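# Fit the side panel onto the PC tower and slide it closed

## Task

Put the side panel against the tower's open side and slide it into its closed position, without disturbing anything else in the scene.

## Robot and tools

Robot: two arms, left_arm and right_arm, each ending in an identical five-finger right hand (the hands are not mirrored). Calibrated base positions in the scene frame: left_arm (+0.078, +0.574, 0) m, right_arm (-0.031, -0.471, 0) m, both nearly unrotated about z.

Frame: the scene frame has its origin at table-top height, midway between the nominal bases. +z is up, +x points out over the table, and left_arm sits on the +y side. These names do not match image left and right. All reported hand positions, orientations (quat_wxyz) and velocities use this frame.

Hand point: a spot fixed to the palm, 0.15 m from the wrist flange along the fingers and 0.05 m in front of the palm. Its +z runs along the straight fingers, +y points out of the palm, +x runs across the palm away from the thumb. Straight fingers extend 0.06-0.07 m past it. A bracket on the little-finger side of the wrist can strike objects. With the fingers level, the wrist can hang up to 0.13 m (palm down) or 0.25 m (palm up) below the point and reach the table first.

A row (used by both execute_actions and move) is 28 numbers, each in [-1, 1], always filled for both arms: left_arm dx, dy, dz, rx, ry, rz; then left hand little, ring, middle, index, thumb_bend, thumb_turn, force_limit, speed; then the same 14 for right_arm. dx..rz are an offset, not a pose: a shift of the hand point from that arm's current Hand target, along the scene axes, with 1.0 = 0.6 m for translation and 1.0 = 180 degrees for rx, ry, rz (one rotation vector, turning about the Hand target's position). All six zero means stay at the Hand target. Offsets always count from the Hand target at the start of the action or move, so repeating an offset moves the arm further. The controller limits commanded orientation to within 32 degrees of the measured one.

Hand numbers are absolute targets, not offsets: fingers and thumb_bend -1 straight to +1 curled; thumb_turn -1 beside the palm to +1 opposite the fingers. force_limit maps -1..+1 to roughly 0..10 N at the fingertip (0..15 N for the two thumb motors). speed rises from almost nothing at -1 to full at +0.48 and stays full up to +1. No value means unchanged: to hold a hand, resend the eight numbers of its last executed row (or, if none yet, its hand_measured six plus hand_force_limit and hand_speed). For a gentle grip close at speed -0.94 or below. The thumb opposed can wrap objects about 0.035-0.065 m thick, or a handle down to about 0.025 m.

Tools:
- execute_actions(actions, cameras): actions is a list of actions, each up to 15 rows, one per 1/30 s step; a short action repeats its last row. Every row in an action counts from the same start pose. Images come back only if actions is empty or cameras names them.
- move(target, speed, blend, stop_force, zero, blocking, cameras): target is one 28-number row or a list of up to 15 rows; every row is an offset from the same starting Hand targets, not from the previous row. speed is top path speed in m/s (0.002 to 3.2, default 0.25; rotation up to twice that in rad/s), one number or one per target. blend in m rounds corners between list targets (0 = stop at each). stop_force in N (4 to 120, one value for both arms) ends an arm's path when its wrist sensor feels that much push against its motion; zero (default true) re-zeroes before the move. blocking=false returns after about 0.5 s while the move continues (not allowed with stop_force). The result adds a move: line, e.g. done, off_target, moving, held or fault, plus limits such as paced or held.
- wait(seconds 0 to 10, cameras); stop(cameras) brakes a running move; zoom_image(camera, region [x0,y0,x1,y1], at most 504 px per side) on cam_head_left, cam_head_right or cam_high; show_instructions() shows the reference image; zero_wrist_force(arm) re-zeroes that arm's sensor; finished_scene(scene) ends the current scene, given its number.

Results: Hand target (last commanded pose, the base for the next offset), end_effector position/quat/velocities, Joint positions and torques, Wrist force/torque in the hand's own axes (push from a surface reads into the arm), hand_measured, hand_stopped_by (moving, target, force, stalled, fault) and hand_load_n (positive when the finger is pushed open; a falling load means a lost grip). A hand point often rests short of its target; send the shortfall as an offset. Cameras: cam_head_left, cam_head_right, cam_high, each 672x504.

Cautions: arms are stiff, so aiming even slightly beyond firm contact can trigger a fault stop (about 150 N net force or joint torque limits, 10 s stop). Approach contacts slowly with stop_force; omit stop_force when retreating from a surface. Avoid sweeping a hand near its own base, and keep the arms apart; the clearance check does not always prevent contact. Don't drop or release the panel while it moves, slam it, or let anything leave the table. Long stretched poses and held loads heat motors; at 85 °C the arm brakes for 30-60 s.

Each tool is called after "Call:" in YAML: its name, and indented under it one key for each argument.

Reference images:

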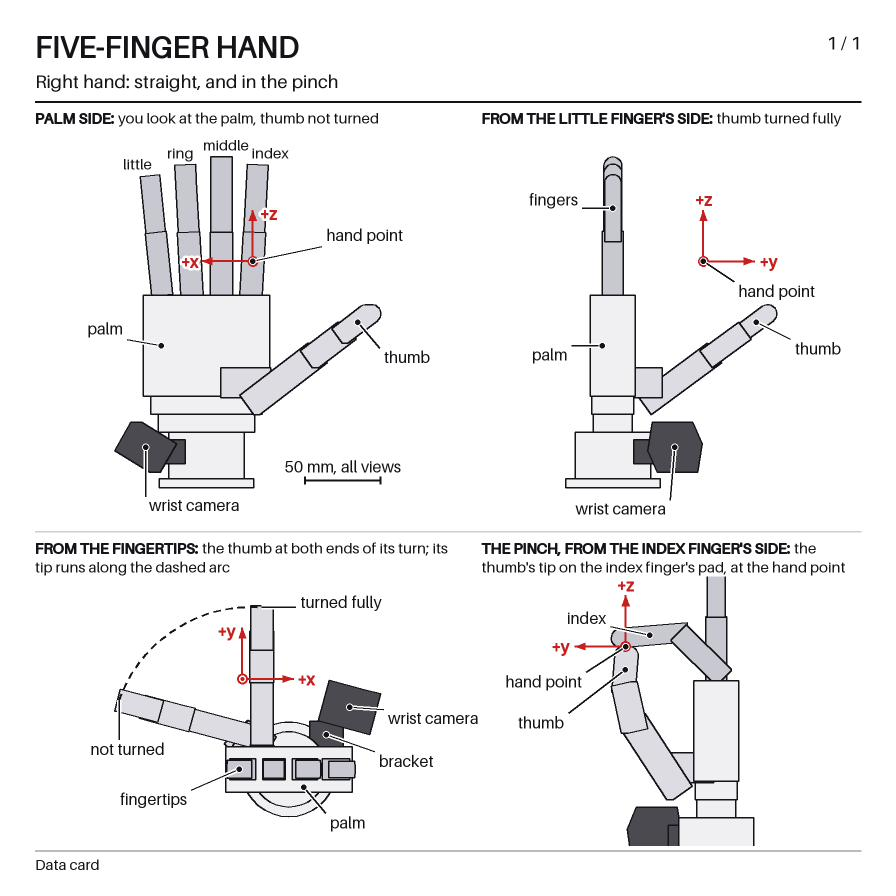

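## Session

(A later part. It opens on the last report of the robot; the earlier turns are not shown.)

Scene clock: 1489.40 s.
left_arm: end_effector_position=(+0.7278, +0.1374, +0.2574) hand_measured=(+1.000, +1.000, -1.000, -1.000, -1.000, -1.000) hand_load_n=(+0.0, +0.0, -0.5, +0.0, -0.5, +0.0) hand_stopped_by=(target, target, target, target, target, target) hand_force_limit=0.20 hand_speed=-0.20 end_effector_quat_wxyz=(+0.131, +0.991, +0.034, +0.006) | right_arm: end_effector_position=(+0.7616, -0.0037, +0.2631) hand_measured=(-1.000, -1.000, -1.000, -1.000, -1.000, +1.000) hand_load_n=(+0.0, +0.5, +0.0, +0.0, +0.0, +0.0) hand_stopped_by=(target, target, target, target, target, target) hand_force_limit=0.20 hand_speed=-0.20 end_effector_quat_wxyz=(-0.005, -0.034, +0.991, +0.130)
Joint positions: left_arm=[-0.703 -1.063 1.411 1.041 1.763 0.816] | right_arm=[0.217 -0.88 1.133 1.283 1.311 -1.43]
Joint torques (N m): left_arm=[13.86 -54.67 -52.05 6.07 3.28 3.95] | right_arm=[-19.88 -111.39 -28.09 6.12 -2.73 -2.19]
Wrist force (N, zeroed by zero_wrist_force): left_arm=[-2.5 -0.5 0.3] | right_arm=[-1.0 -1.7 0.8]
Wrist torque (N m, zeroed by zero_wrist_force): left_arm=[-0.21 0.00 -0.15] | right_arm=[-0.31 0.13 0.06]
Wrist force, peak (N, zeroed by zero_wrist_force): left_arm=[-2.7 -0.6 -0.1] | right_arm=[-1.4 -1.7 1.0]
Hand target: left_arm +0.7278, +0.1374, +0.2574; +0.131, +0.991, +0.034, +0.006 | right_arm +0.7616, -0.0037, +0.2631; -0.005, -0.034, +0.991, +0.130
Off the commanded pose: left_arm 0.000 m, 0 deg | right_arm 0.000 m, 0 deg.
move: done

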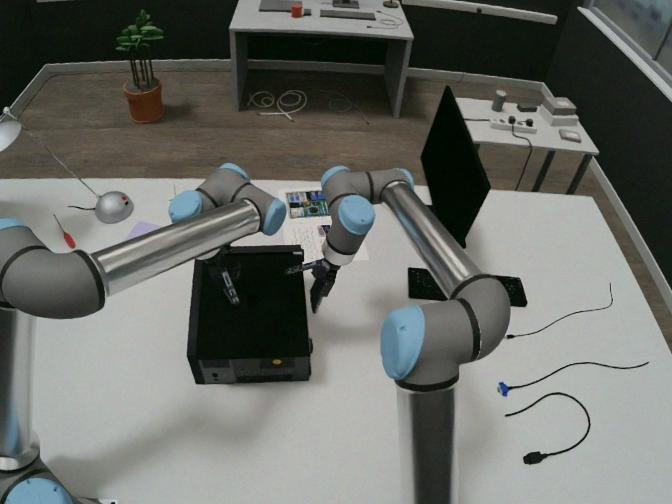

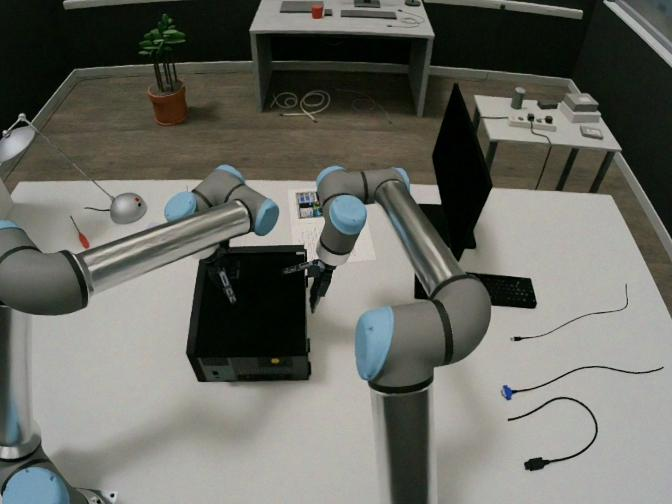

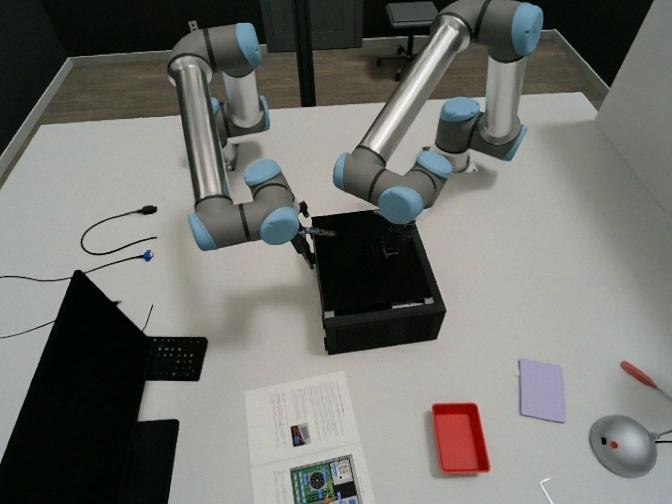

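Call:
move:
  target: [0.01,0.0008,0,0,0,0,1,1,-1,-1,-1,-1,0.2,-0.2,0,0,0,0,0,0,-1,-1,-1,-1,-1,1,0.2,-0.2]
  speed: 0.006
  stop_force: 10
  cameras: ["all"]

Call:
zoom_image:
  camera: "cam_high"
  region: [290, 195, 460, 345]

Call:
zoom_image:
  camera: "cam_head_left"
  region: [180, 230, 330, 370]

Scene clock: 1496.07 s.
left_arm: end_effector_position=(+0.7338, +0.1379, +0.2574) hand_measured=(+1.000, +1.000, -1.000, -1.000, -1.000, -1.000) hand_load_n=(+0.0, +0.0, -0.5, +0.0, +0.0, +0.0) hand_stopped_by=(target, target, target, target, target, target) hand_force_limit=0.20 hand_speed=-0.20 end_effector_quat_wxyz=(+0.131, +0.991, +0.034, +0.006) | right_arm: end_effector_position=(+0.7616, -0.0037, +0.2631) hand_measured=(-1.000, -1.000, -1.000, -1.000, -1.000, +1.000) hand_load_n=(+0.0, -0.5, +0.0, +0.0, +0.0, +0.0) hand_stopped_by=(target, target, target, target, target, target) hand_force_limit=0.20 hand_speed=-0.20 end_effector_quat_wxyz=(-0.005, -0.034, +0.991, +0.130)
Joint positions: left_arm=[-0.698 -1.055 1.398 1.047 1.764 0.822] | right_arm=[0.217 -0.88 1.133 1.283 1.311 -1.43]
Joint torques (N m): left_arm=[13.84 -58.09 -52.87 5.83 3.14 3.64] | right_arm=[-19.86 -111.84 -27.76 6.38 -2.84 -2.16]
Wrist force (N, zeroed by zero_wrist_force): left_arm=[-2.7 -0.9 0.2] | right_arm=[-0.9 -1.5 1.0]
Wrist torque (N m, zeroed by zero_wrist_force): left_arm=[-0.17 0.04 -0.17] | right_arm=[-0.31 0.11 0.07]
Wrist force, peak (N, zeroed by zero_wrist_force): left_arm=[-2.9 -0.6 0.1] | right_arm=[-1.0 -1.9 1.1]
Hand target: left_arm +0.7338, +0.1379, +0.2574; +0.131, +0.991, +0.034, +0.006 | right_arm +0.7616, -0.0037, +0.2631; -0.005, -0.034, +0.991, +0.130
Off the commanded pose: left_arm 0.000 m, 0 deg | right_arm 0.000 m, 0 deg.
move: done

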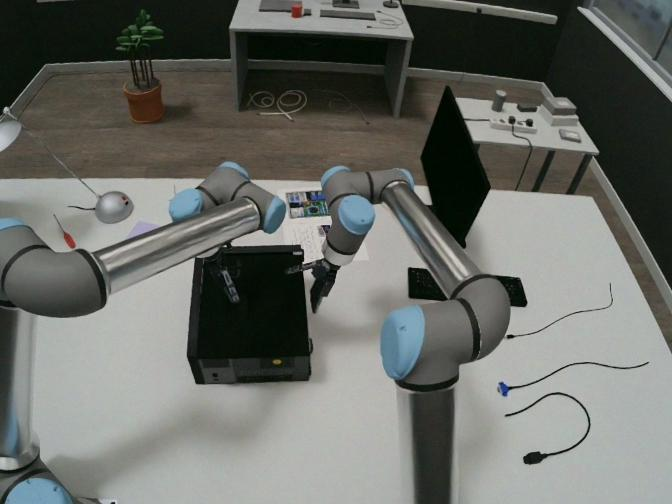

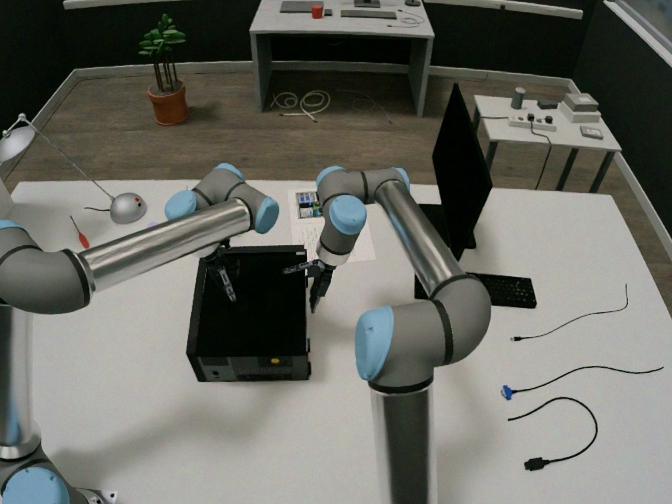

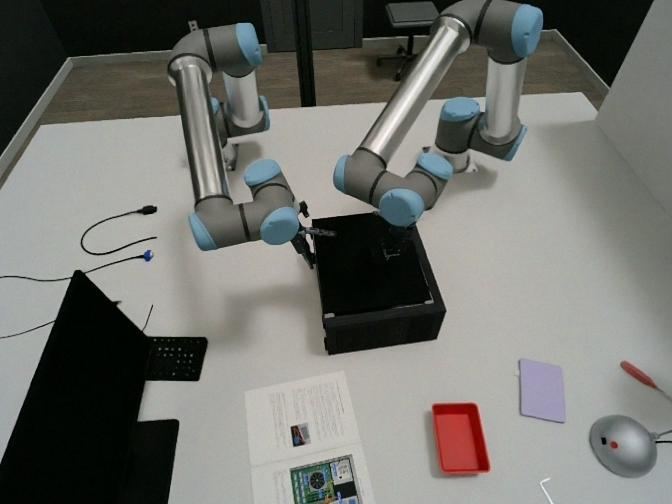

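Scaled by 2.965 from the camera's 672x504 image, which has a finer 960x720 frame.

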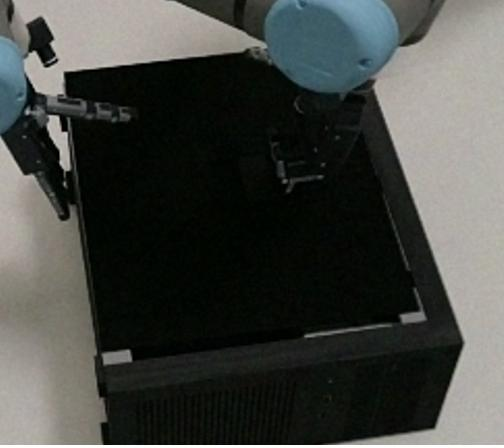

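Scaled by 3.360 from the camera's 672x504 image, which has a finer 960x720 frame.

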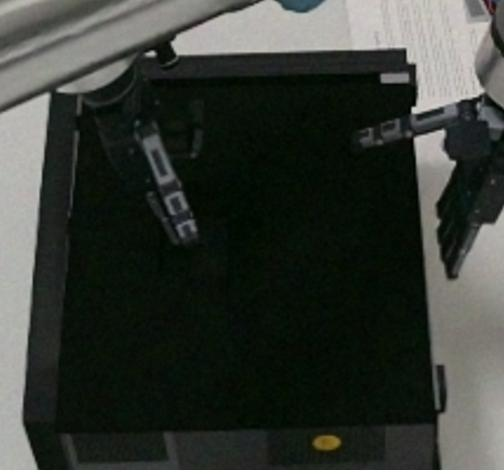

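Call:
move:
  target:
    - [-0.008,-0.001,0,0,0,0,1,1,-1,-1,-1,-1,0.2,-0.2,0,-0.1,0.05,0,0,0,-1,-1,-1,-1,-1,1,0.2,-0.2]
    - [-0.008,-0.001,0.1,0,0,0,1,1,-1,-1,-1,-1,0.2,-0.2,0,-0.25,0.1,0,0,0,-1,-1,-1,-1,-1,1,0.2,-0.2]
    - [-0.008,0.35,0.15,0,0,0,1,1,-1,-1,-1,-1,0.2,-0.2,0,-0.3,0.1,0,0,0,-1,-1,-1,-1,-1,1,0.2,-0.2]
  speed: [0.02,0.08,0.2]
  cameras: ["all"]

Call:
zoom_image:
  camera: "cam_high"
  region: [290, 195, 460, 345]

Call:
zoom_image:
  camera: "cam_head_left"
  region: [180, 230, 330, 370]

Call:
zoom_image:
  camera: "cam_head_right"
  region: [180, 230, 330, 370]

Scene clock: 1521.13 s.
left_arm: end_effector_position=(+0.7290, +0.3477, +0.3474) hand_measured=(+1.000, +1.000, -1.000, -1.000, -1.000, -1.000) hand_load_n=(+0.0, +0.0, +0.0, +0.0, +0.0, +0.0) hand_stopped_by=(target, target, target, target, target, target) hand_force_limit=0.20 hand_speed=-0.20 end_effector_quat_wxyz=(+0.131, +0.991, +0.034, +0.006) | right_arm: end_effector_position=(+0.7616, -0.1836, +0.3231) hand_measured=(-1.000, -1.000, -1.000, -1.000, -1.000, +1.000) hand_load_n=(+0.0, +0.0, +0.0, +0.0, +0.0, +0.0) hand_stopped_by=(target, target, target, target, target, target) hand_force_limit=0.20 hand_speed=-0.20 end_effector_quat_wxyz=(-0.005, -0.034, +0.991, +0.130)
Joint positions: left_arm=[-0.438 -1.198 1.458 1.186 1.804 1.084] | right_arm=[-0.009 -0.999 1.234 1.361 1.31 -1.664]
Joint torques (N m): left_arm=[8.87 -79.54 -28.22 6.25 3.74 3.9] | right_arm=[-20.93 -103.63 -28.19 6.57 1.32 -2.15]
Wrist force (N, zeroed by zero_wrist_force): left_arm=[-1.0 -0.7 0.1] | right_arm=[-0.6 -1.4 0.6]
Wrist torque (N m, zeroed by zero_wrist_force): left_arm=[-0.12 0.17 -0.05] | right_arm=[-0.25 0.07 0.15]
Wrist force, peak (N, zeroed by zero_wrist_force): left_arm=[-2.8 -0.7 0.2] | right_arm=[-1.4 -1.8 1.0]
Hand target: left_arm +0.7290, +0.3479, +0.3474; +0.131, +0.991, +0.034, +0.006 | right_arm +0.7616, -0.1837, +0.3231; -0.005, -0.034, +0.991, +0.130
Off the commanded pose: left_arm 0.000 m, 0 deg | right_arm 0.000 m, 0 deg.
move: done

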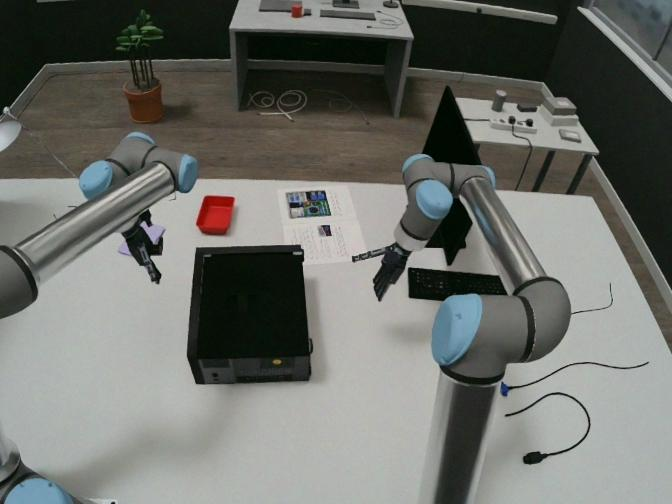

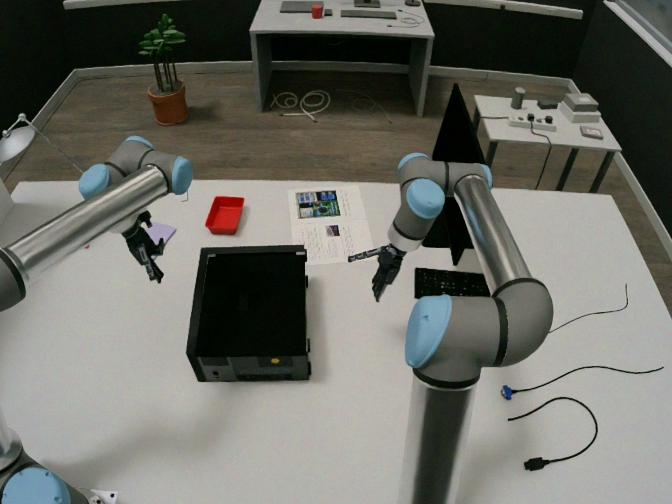

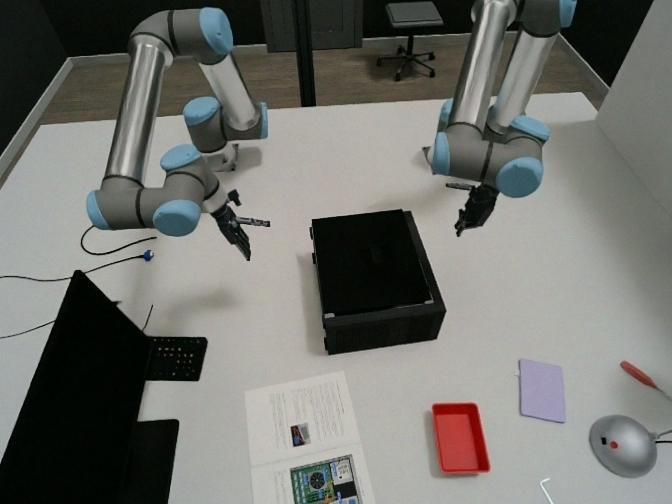

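Scaled by 2.965 from the camera's 672x504 image, which has a finer 960x720 frame.

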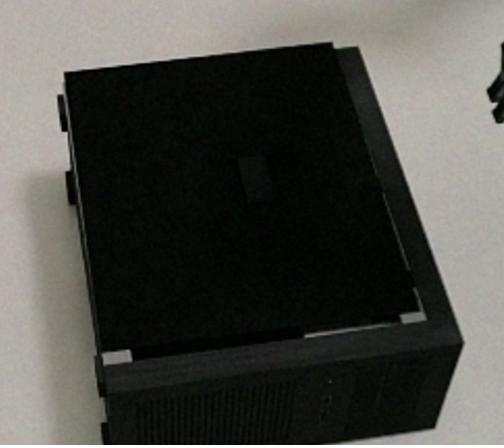

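Scaled by 3.360 from the camera's 672x504 image, which has a finer 960x720 frame.

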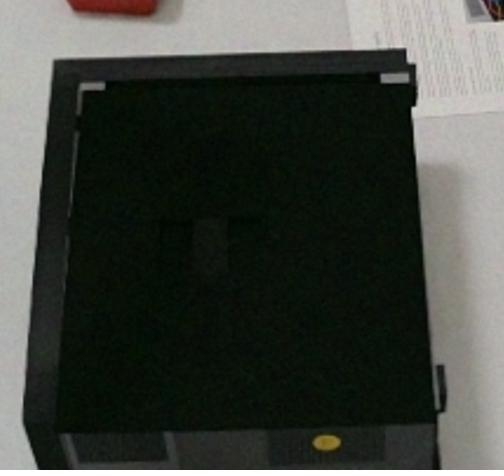

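Scaled by 3.360 from the camera's 672x504 image, which has a finer 960x720 frame.

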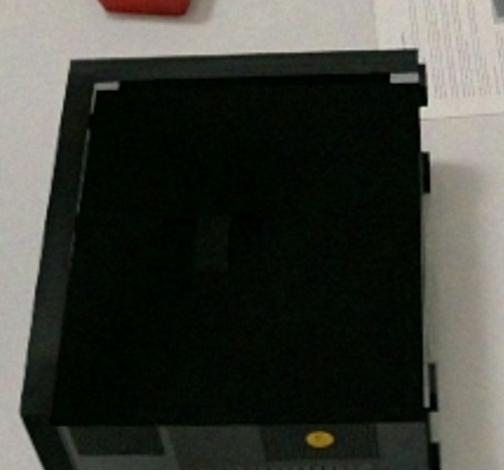

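Call:
move:
  target:
    - [0,-0.3508,0.005,0,0,0,1,1,-1,-1,-1,-1,0.2,-0.2,0,0,0,0,0,0,-1,-1,-1,-1,-1,1,0.2,-0.2]
    - [0,-0.3508,-0.13,0,0,0,1,1,-1,-1,-1,-1,0.2,-0.2,0,0,0,0,0,0,-1,-1,-1,-1,-1,1,0.2,-0.2]
  speed: [0.15,0.06]

Call:
move:
  target: [0,0,-0.05,0,0,0,1,1,-1,-1,-1,-1,0.2,-0.2,0,0,0,0,0,0,-1,-1,-1,-1,-1,1,0.2,-0.2]
  speed: 0.012
  stop_force: 4
  cameras: ["all"]

Call:
zoom_image:
  camera: "cam_high"
  region: [290, 195, 460, 345]

Call:
zoom_image:
  camera: "cam_head_left"
  region: [180, 230, 330, 370]

Scene clock: 1548.07 s.
left_arm: end_effector_position=(+0.7290, +0.1374, +0.2696) hand_measured=(+1.000, +1.000, -1.000, -1.000, -1.000, -1.000) hand_load_n=(+0.0, +0.0, +0.0, +0.0, +0.0, +0.0) hand_stopped_by=(target, target, target, target, target, target) hand_force_limit=0.20 hand_speed=-0.20 end_effector_quat_wxyz=(+0.131, +0.991, +0.034, +0.006) | right_arm: end_effector_position=(+0.7616, -0.1837, +0.3231) hand_measured=(-1.000, -1.000, -1.000, -1.000, -1.000, +1.000) hand_load_n=(+0.0, +0.0, +0.0, +0.0, +0.0, +0.0) hand_stopped_by=(target, target, target, target, target, target) hand_force_limit=0.20 hand_speed=-0.20 end_effector_quat_wxyz=(-0.005, -0.034, +0.991, +0.130)
Joint positions: left_arm=[-0.702 -1.068 1.396 1.061 1.764 0.817] | right_arm=[-0.009 -0.999 1.234 1.361 1.31 -1.664]
Joint torques (N m): left_arm=[-9.6 -56.67 -30.42 0.86 -2.05 -2.99] | right_arm=[-19.23 -103.49 -28.08 6.73 1.21 -2.13]
Wrist force (N, zeroed by zero_wrist_force): left_arm=[-0.8 -0.5 -0.1] | right_arm=[-1.0 -1.2 0.7]
Wrist torque (N m, zeroed by zero_wrist_force): left_arm=[-0.06 0.13 0.18] | right_arm=[-0.23 0.11 0.13]
Wrist force, peak (N, zeroed by zero_wrist_force): left_arm=[-0.8 -1.7 0.1] | right_arm=[-1.1 -1.7 0.9]
Hand target: left_arm +0.7290, +0.1374, +0.2694; +0.131, +0.991, +0.034, +0.006 | right_arm +0.7616, -0.1837, +0.3231; -0.005, -0.034, +0.991, +0.130
Off the commanded pose: left_arm 0.000 m, 0 deg | right_arm 0.000 m, 0 deg.
move: done

Scene clock: 1551.10 s.
left_arm: end_effector_position=(+0.7290, +0.1374, +0.2493) hand_measured=(+1.000, +1.000, -1.000, -1.000, -1.000, -1.000) hand_load_n=(+0.0, +0.0, +0.0, +0.0, +0.0, +0.0) hand_stopped_by=(target, target, target, target, target, target) hand_force_limit=0.20 hand_speed=-0.20 end_effector_quat_wxyz=(+0.131, +0.991, +0.034, +0.006) | right_arm: end_effector_position=(+0.7616, -0.1837, +0.3231) hand_measured=(-1.000, -1.000, -1.000, -1.000, -1.000, +1.000) hand_load_n=(+0.0, +0.0, +0.0, +0.0, +0.0, +0.0) hand_stopped_by=(target, target, target, target, target, target) hand_force_limit=0.20 hand_speed=-0.20 end_effector_quat_wxyz=(-0.005, -0.034, +0.991, +0.130)
Joint positions: left_arm=[-0.702 -1.057 1.416 1.03 1.764 0.817] | right_arm=[-0.009 -0.999 1.234 1.361 1.31 -1.664]
Joint torques (N m): left_arm=[-10.97 -83.17 -49.82 5.4 -0.72 -2.72] | right_arm=[-20.28 -102.96 -28.44 6.48 1.32 -2.25]
Wrist force (N, zeroed by zero_wrist_force): left_arm=[-1.3 -0.4 -5.9] | right_arm=[-1.0 -1.2 0.7]
Wrist torque (N m, zeroed by zero_wrist_force): left_arm=[0.23 0.24 0.14] | right_arm=[-0.24 0.12 0.13]
Wrist force, peak (N, zeroed by zero_wrist_force): left_arm=[-0.9 -0.1 -16.4] | right_arm=[-1.1 -1.5 0.5]
Hand target: left_arm +0.7290, +0.1374, +0.2493; +0.131, +0.991, +0.034, +0.006 (not the last commanded pose) | right_arm +0.7616, -0.1837, +0.3231; -0.005, -0.034, +0.991, +0.130
Off the commanded pose: left_arm 0.010 m, 0 deg | right_arm 0.000 m, 0 deg.
move: contact (left_arm)

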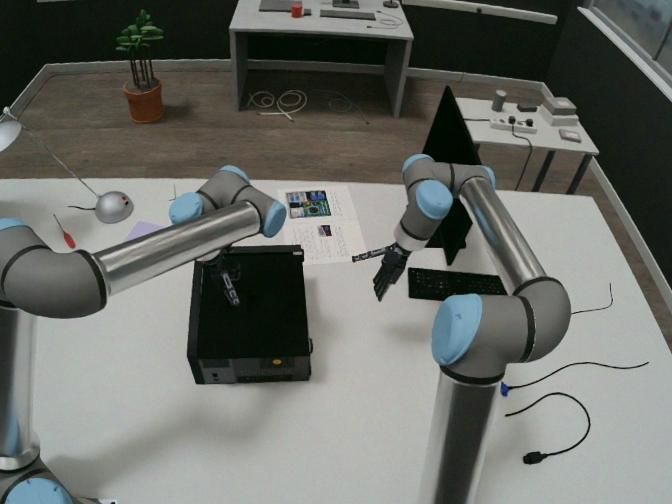

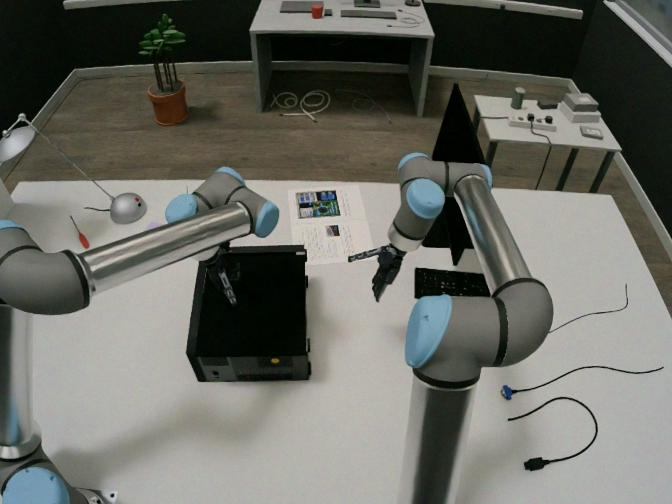

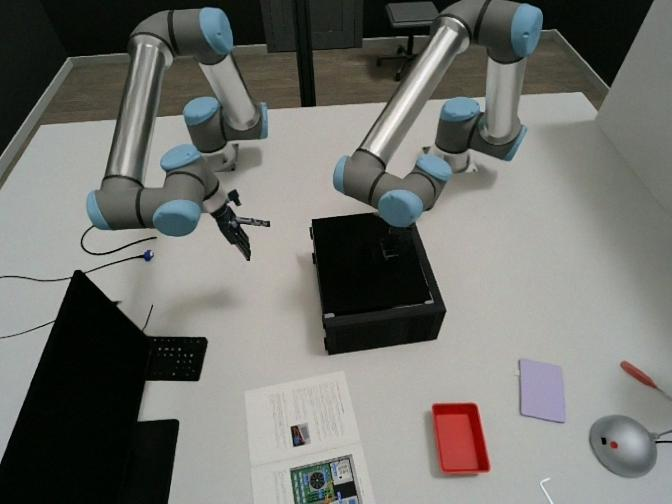

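Scaled by 2.965 from the camera's 672x504 image, which has a finer 960x720 frame.

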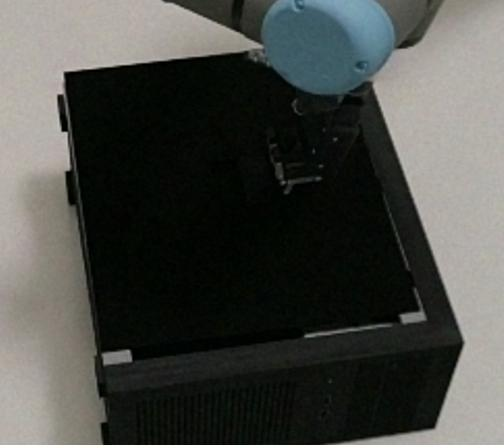

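Scaled by 3.360 from the camera's 672x504 image, which has a finer 960x720 frame.

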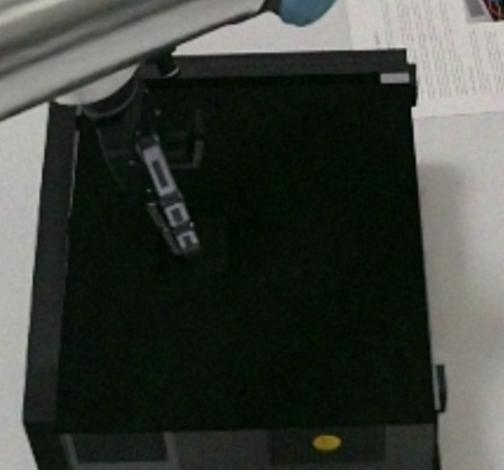

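Call:
move:
  target: [0,0,0.002,0,0,0,1,1,-1,-1,-1,-1,0.2,-0.2,0,0,0,0,0,0,-1,-1,-1,-1,-1,1,0.2,-0.2]
  speed: 0.02

Call:
move:
  target: [0.05,0.0038,0,0,0,0,1,1,-1,-1,-1,-1,0.2,-0.2,0,0,0,0,0,0,-1,-1,-1,-1,-1,1,0.2,-0.2]
  speed: 0.01
  stop_force: 20
  cameras: ["all"]

Call:
zoom_image:
  camera: "cam_high"
  region: [290, 195, 460, 345]

Call:
zoom_image:
  camera: "cam_head_left"
  region: [180, 230, 330, 370]

Scene clock: 1557.17 s.
left_arm: end_effector_position=(+0.7290, +0.1374, +0.2505) hand_measured=(+1.000, +1.000, -1.000, -1.000, -1.000, -1.000) hand_load_n=(+0.0, +0.0, +0.0, +0.0, +0.0, +0.0) hand_stopped_by=(target, target, target, target, target, target) hand_force_limit=0.20 hand_speed=-0.20 end_effector_quat_wxyz=(+0.131, +0.991, +0.034, +0.006) | right_arm: end_effector_position=(+0.7616, -0.1837, +0.3231) hand_measured=(-1.000, -1.000, -1.000, -1.000, -1.000, +1.000) hand_load_n=(+0.0, +0.0, +0.0, +0.0, +0.0, +0.0) hand_stopped_by=(target, target, target, target, target, target) hand_force_limit=0.20 hand_speed=-0.20 end_effector_quat_wxyz=(-0.005, -0.034, +0.991, +0.130)
Joint positions: left_arm=[-0.702 -1.057 1.415 1.032 1.764 0.817] | right_arm=[-0.009 -0.999 1.234 1.361 1.31 -1.664]
Joint torques (N m): left_arm=[-9.64 -87.13 -51.79 6.47 -0.54 -2.74] | right_arm=[-18.03 -103.16 -28.75 6.17 1.12 -1.88]
Wrist force (N, zeroed by zero_wrist_force): left_arm=[-0.6 -1.0 0.1] | right_arm=[-1.1 -1.6 0.6]
Wrist torque (N m, zeroed by zero_wrist_force): left_arm=[-0.16 0.09 0.17] | right_arm=[-0.29 0.14 0.11]
Wrist force, peak (N, zeroed by zero_wrist_force): left_arm=[-1.0 -0.6 -6.2] | right_arm=[-1.3 -1.5 0.6]
Hand target: left_arm +0.7290, +0.1374, +0.2505; +0.131, +0.991, +0.034, +0.006 | right_arm +0.7616, -0.1837, +0.3231; -0.005, -0.034, +0.991, +0.130
Off the commanded pose: left_arm 0.000 m, 0 deg | right_arm 0.000 m, 0 deg.
move: done

Scene clock: 1560.07 s.
left_arm: end_effector_position=(+0.7466, +0.1388, +0.2505) hand_measured=(+1.000, +1.000, -1.000, -1.000, -1.000, -1.000) hand_load_n=(+0.0, +0.0, -0.5, +0.0, +0.0, +0.0) hand_stopped_by=(target, target, target, target, target, target) hand_force_limit=0.20 hand_speed=-0.20 end_effector_quat_wxyz=(+0.131, +0.991, +0.034, +0.006) | right_arm: end_effector_position=(+0.7616, -0.1837, +0.3231) hand_measured=(-1.000, -1.000, -1.000, -1.000, -1.000, +1.000) hand_load_n=(+0.0, +0.0, +0.0, +0.0, +0.0, +0.0) hand_stopped_by=(target, target, target, target, target, target) hand_force_limit=0.20 hand_speed=-0.20 end_effector_quat_wxyz=(-0.005, -0.034, +0.991, +0.130)
Joint positions: left_arm=[-0.686 -1.032 1.376 1.049 1.767 0.833] | right_arm=[-0.009 -0.999 1.234 1.361 1.31 -1.664]
Joint torques (N m): left_arm=[-0.33 -87.12 -35.37 -3.62 -6.94 -2.98] | right_arm=[-18.56 -103.24 -28.22 6.02 1.06 -1.84]
Wrist force (N, zeroed by zero_wrist_force): left_arm=[-20.0 -0.2 -2.2] | right_arm=[-0.9 -1.0 0.2]
Wrist torque (N m, zeroed by zero_wrist_force): left_arm=[0.01 -0.96 -1.22] | right_arm=[-0.17 0.13 0.14]
Wrist force, peak (N, zeroed by zero_wrist_force): left_arm=[-27.2 -0.4 -4.3] | right_arm=[-1.3 -1.6 0.5]
Hand target: left_arm +0.7466, +0.1388, +0.2505; +0.131, +0.991, +0.034, +0.006 (not the last commanded pose) | right_arm +0.7616, -0.1837, +0.3231; -0.005, -0.034, +0.991, +0.130
Off the commanded pose: left_arm 0.012 m, 0 deg | right_arm 0.000 m, 0 deg.
move: contact (left_arm)

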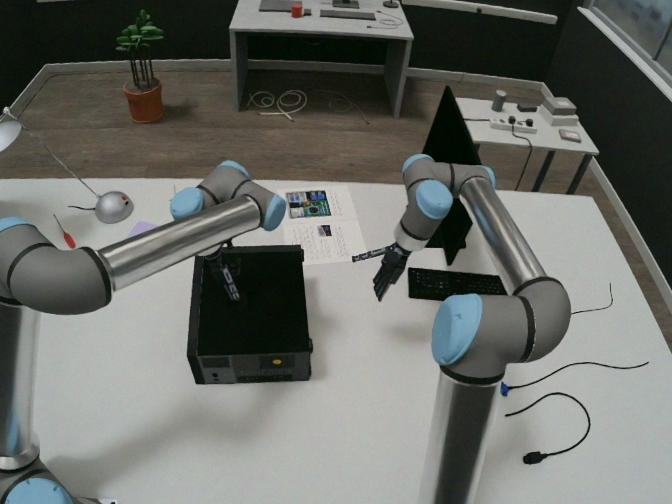

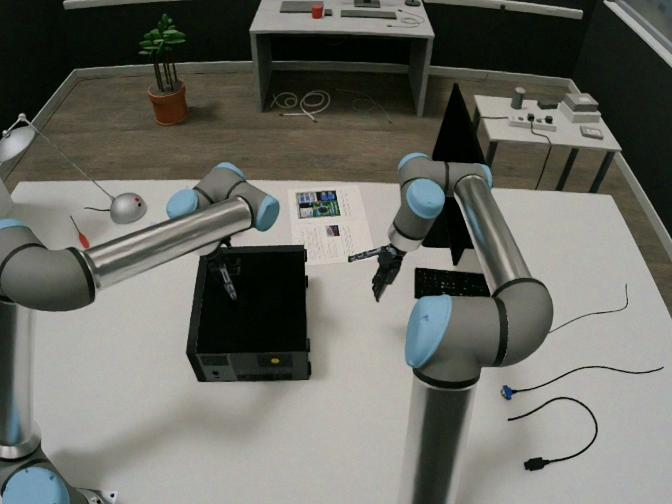

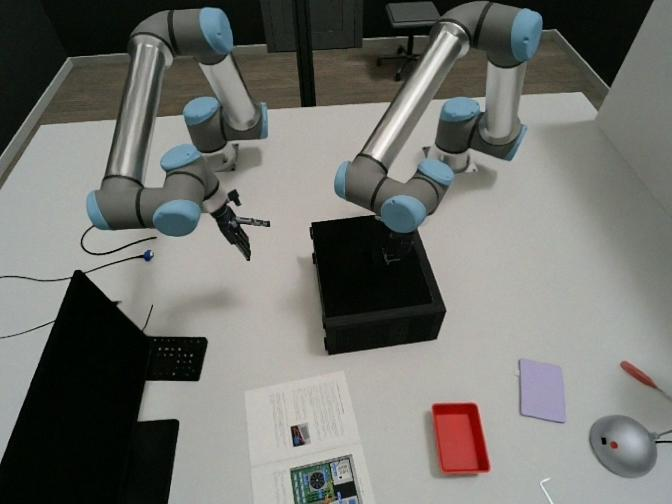

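Scaled by 2.965 from the camera's 672x504 image, which has a finer 960x720 frame.

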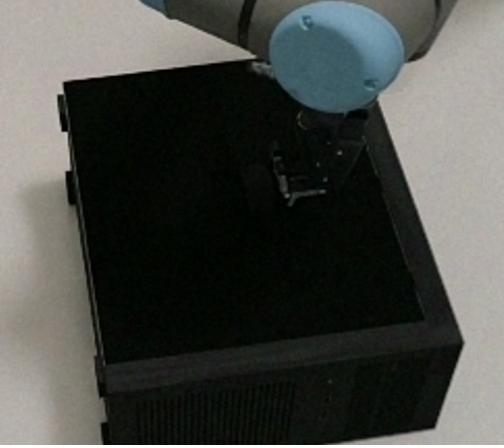

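Scaled by 3.360 from the camera's 672x504 image, which has a finer 960x720 frame.

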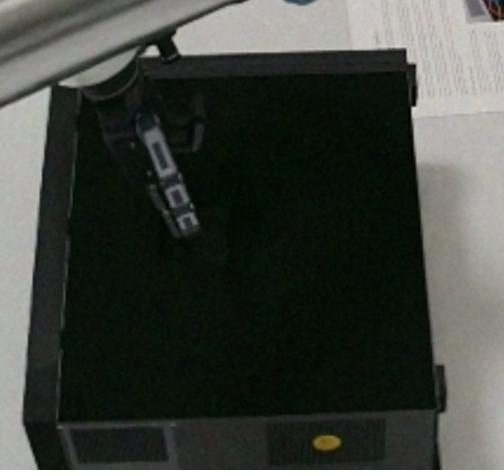

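Call:
move:
  target:
    - [-0.008,0,0,0,0,0,1,1,-1,-1,-1,-1,0.2,-0.2,0,0,0,0,0,0,-1,-1,-1,-1,-1,1,0.2,-0.2]
    - [-0.008,0,0.15,0,0,0,1,1,-1,-1,-1,-1,0.2,-0.2,0,0,0,0,0,0,-1,-1,-1,-1,-1,1,0.2,-0.2]
    - [-0.008,0.35,0.17,0,0,0,1,1,-1,-1,-1,-1,0.2,-0.2,0,0,0,0,0,0,-1,-1,-1,-1,-1,1,0.2,-0.2]
  speed: [0.05,0.1,0.25]
  blend: [0,0.02,0]
  cameras: ["all"]

Call:
zoom_image:
  camera: "cam_head_left"
  region: [180, 230, 330, 370]

Call:
zoom_image:
  camera: "cam_high"
  region: [290, 195, 460, 345]

Scene clock: 1569.03 s.
left_arm: end_effector_position=(+0.7418, +0.3486, +0.3525) hand_measured=(+1.000, +1.000, -1.000, -1.000, -1.000, -1.000) hand_load_n=(+0.0, +0.0, +0.0, +0.0, +0.0, +0.0) hand_stopped_by=(target, target, target, target, target, target) hand_force_limit=0.20 hand_speed=-0.20 end_effector_quat_wxyz=(+0.131, +0.991, +0.034, +0.006) | right_arm: end_effector_position=(+0.7616, -0.1837, +0.3231) hand_measured=(-1.000, -1.000, -1.000, -1.000, -1.000, +1.000) hand_load_n=(+0.0, +0.0, +0.0, +0.0, +0.0, +0.0) hand_stopped_by=(target, target, target, target, target, target) hand_force_limit=0.20 hand_speed=-0.20 end_effector_quat_wxyz=(-0.005, -0.034, +0.991, +0.130)
Joint positions: left_arm=[-0.43 -1.179 1.422 1.205 1.805 1.093] | right_arm=[-0.009 -0.999 1.234 1.361 1.31 -1.664]
Joint torques (N m): left_arm=[8.65 -80.59 -29.36 6.58 3.87 4.31] | right_arm=[-16.8 -102.64 -29.47 6.16 1.32 -2.07]
Wrist force (N, zeroed by zero_wrist_force): left_arm=[-1.3 -0.7 0.2] | right_arm=[-0.6 -1.4 0.6]
Wrist torque (N m, zeroed by zero_wrist_force): left_arm=[-0.13 0.20 -0.07] | right_arm=[-0.26 0.07 0.14]
Wrist force, peak (N, zeroed by zero_wrist_force): left_arm=[-20.3 -0.5 -2.5] | right_arm=[-1.1 -1.5 0.7]
Hand target: left_arm +0.7418, +0.3488, +0.3525; +0.131, +0.991, +0.034, +0.006 | right_arm +0.7616, -0.1837, +0.3231; -0.005, -0.034, +0.991, +0.130
Off the commanded pose: left_arm 0.000 m, 0 deg | right_arm 0.000 m, 0 deg.
move: done

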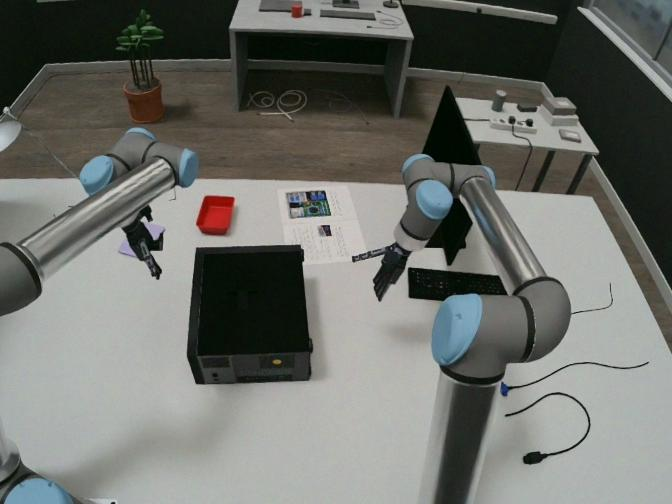

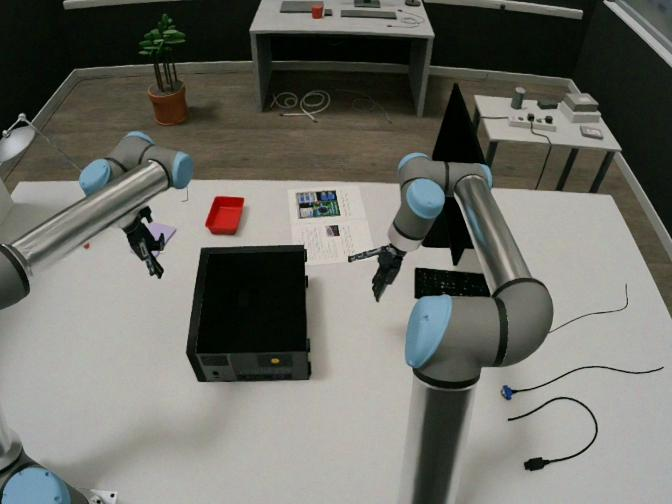

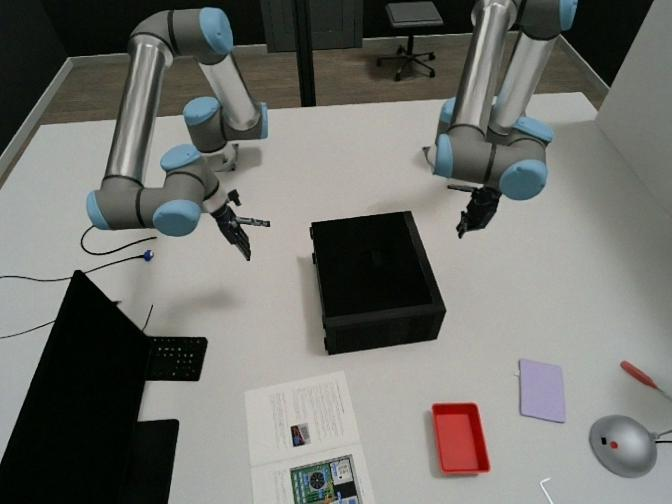

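Scaled by 3.360 from the camera's 672x504 image, which has a finer 960x720 frame.

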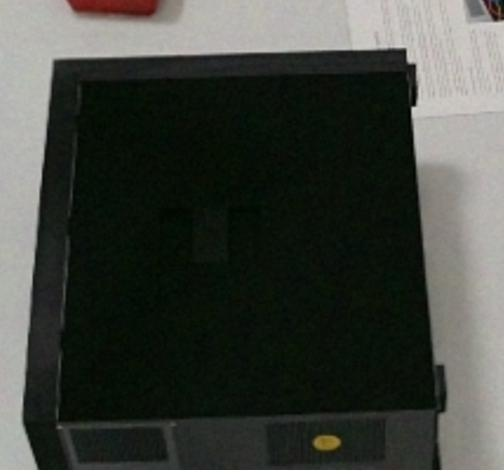

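Scaled by 2.965 from the camera's 672x504 image, which has a finer 960x720 frame.

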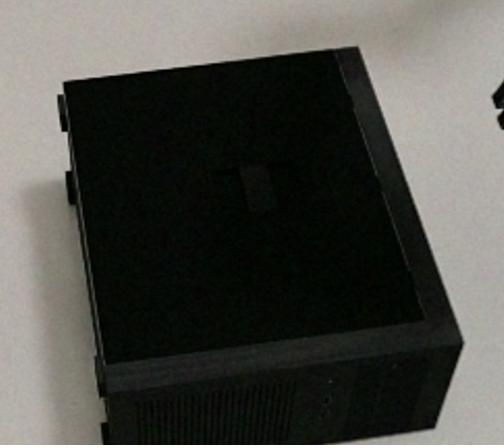

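Call:
finished_scene:
  scene: 1

The scene is finished: the task was done.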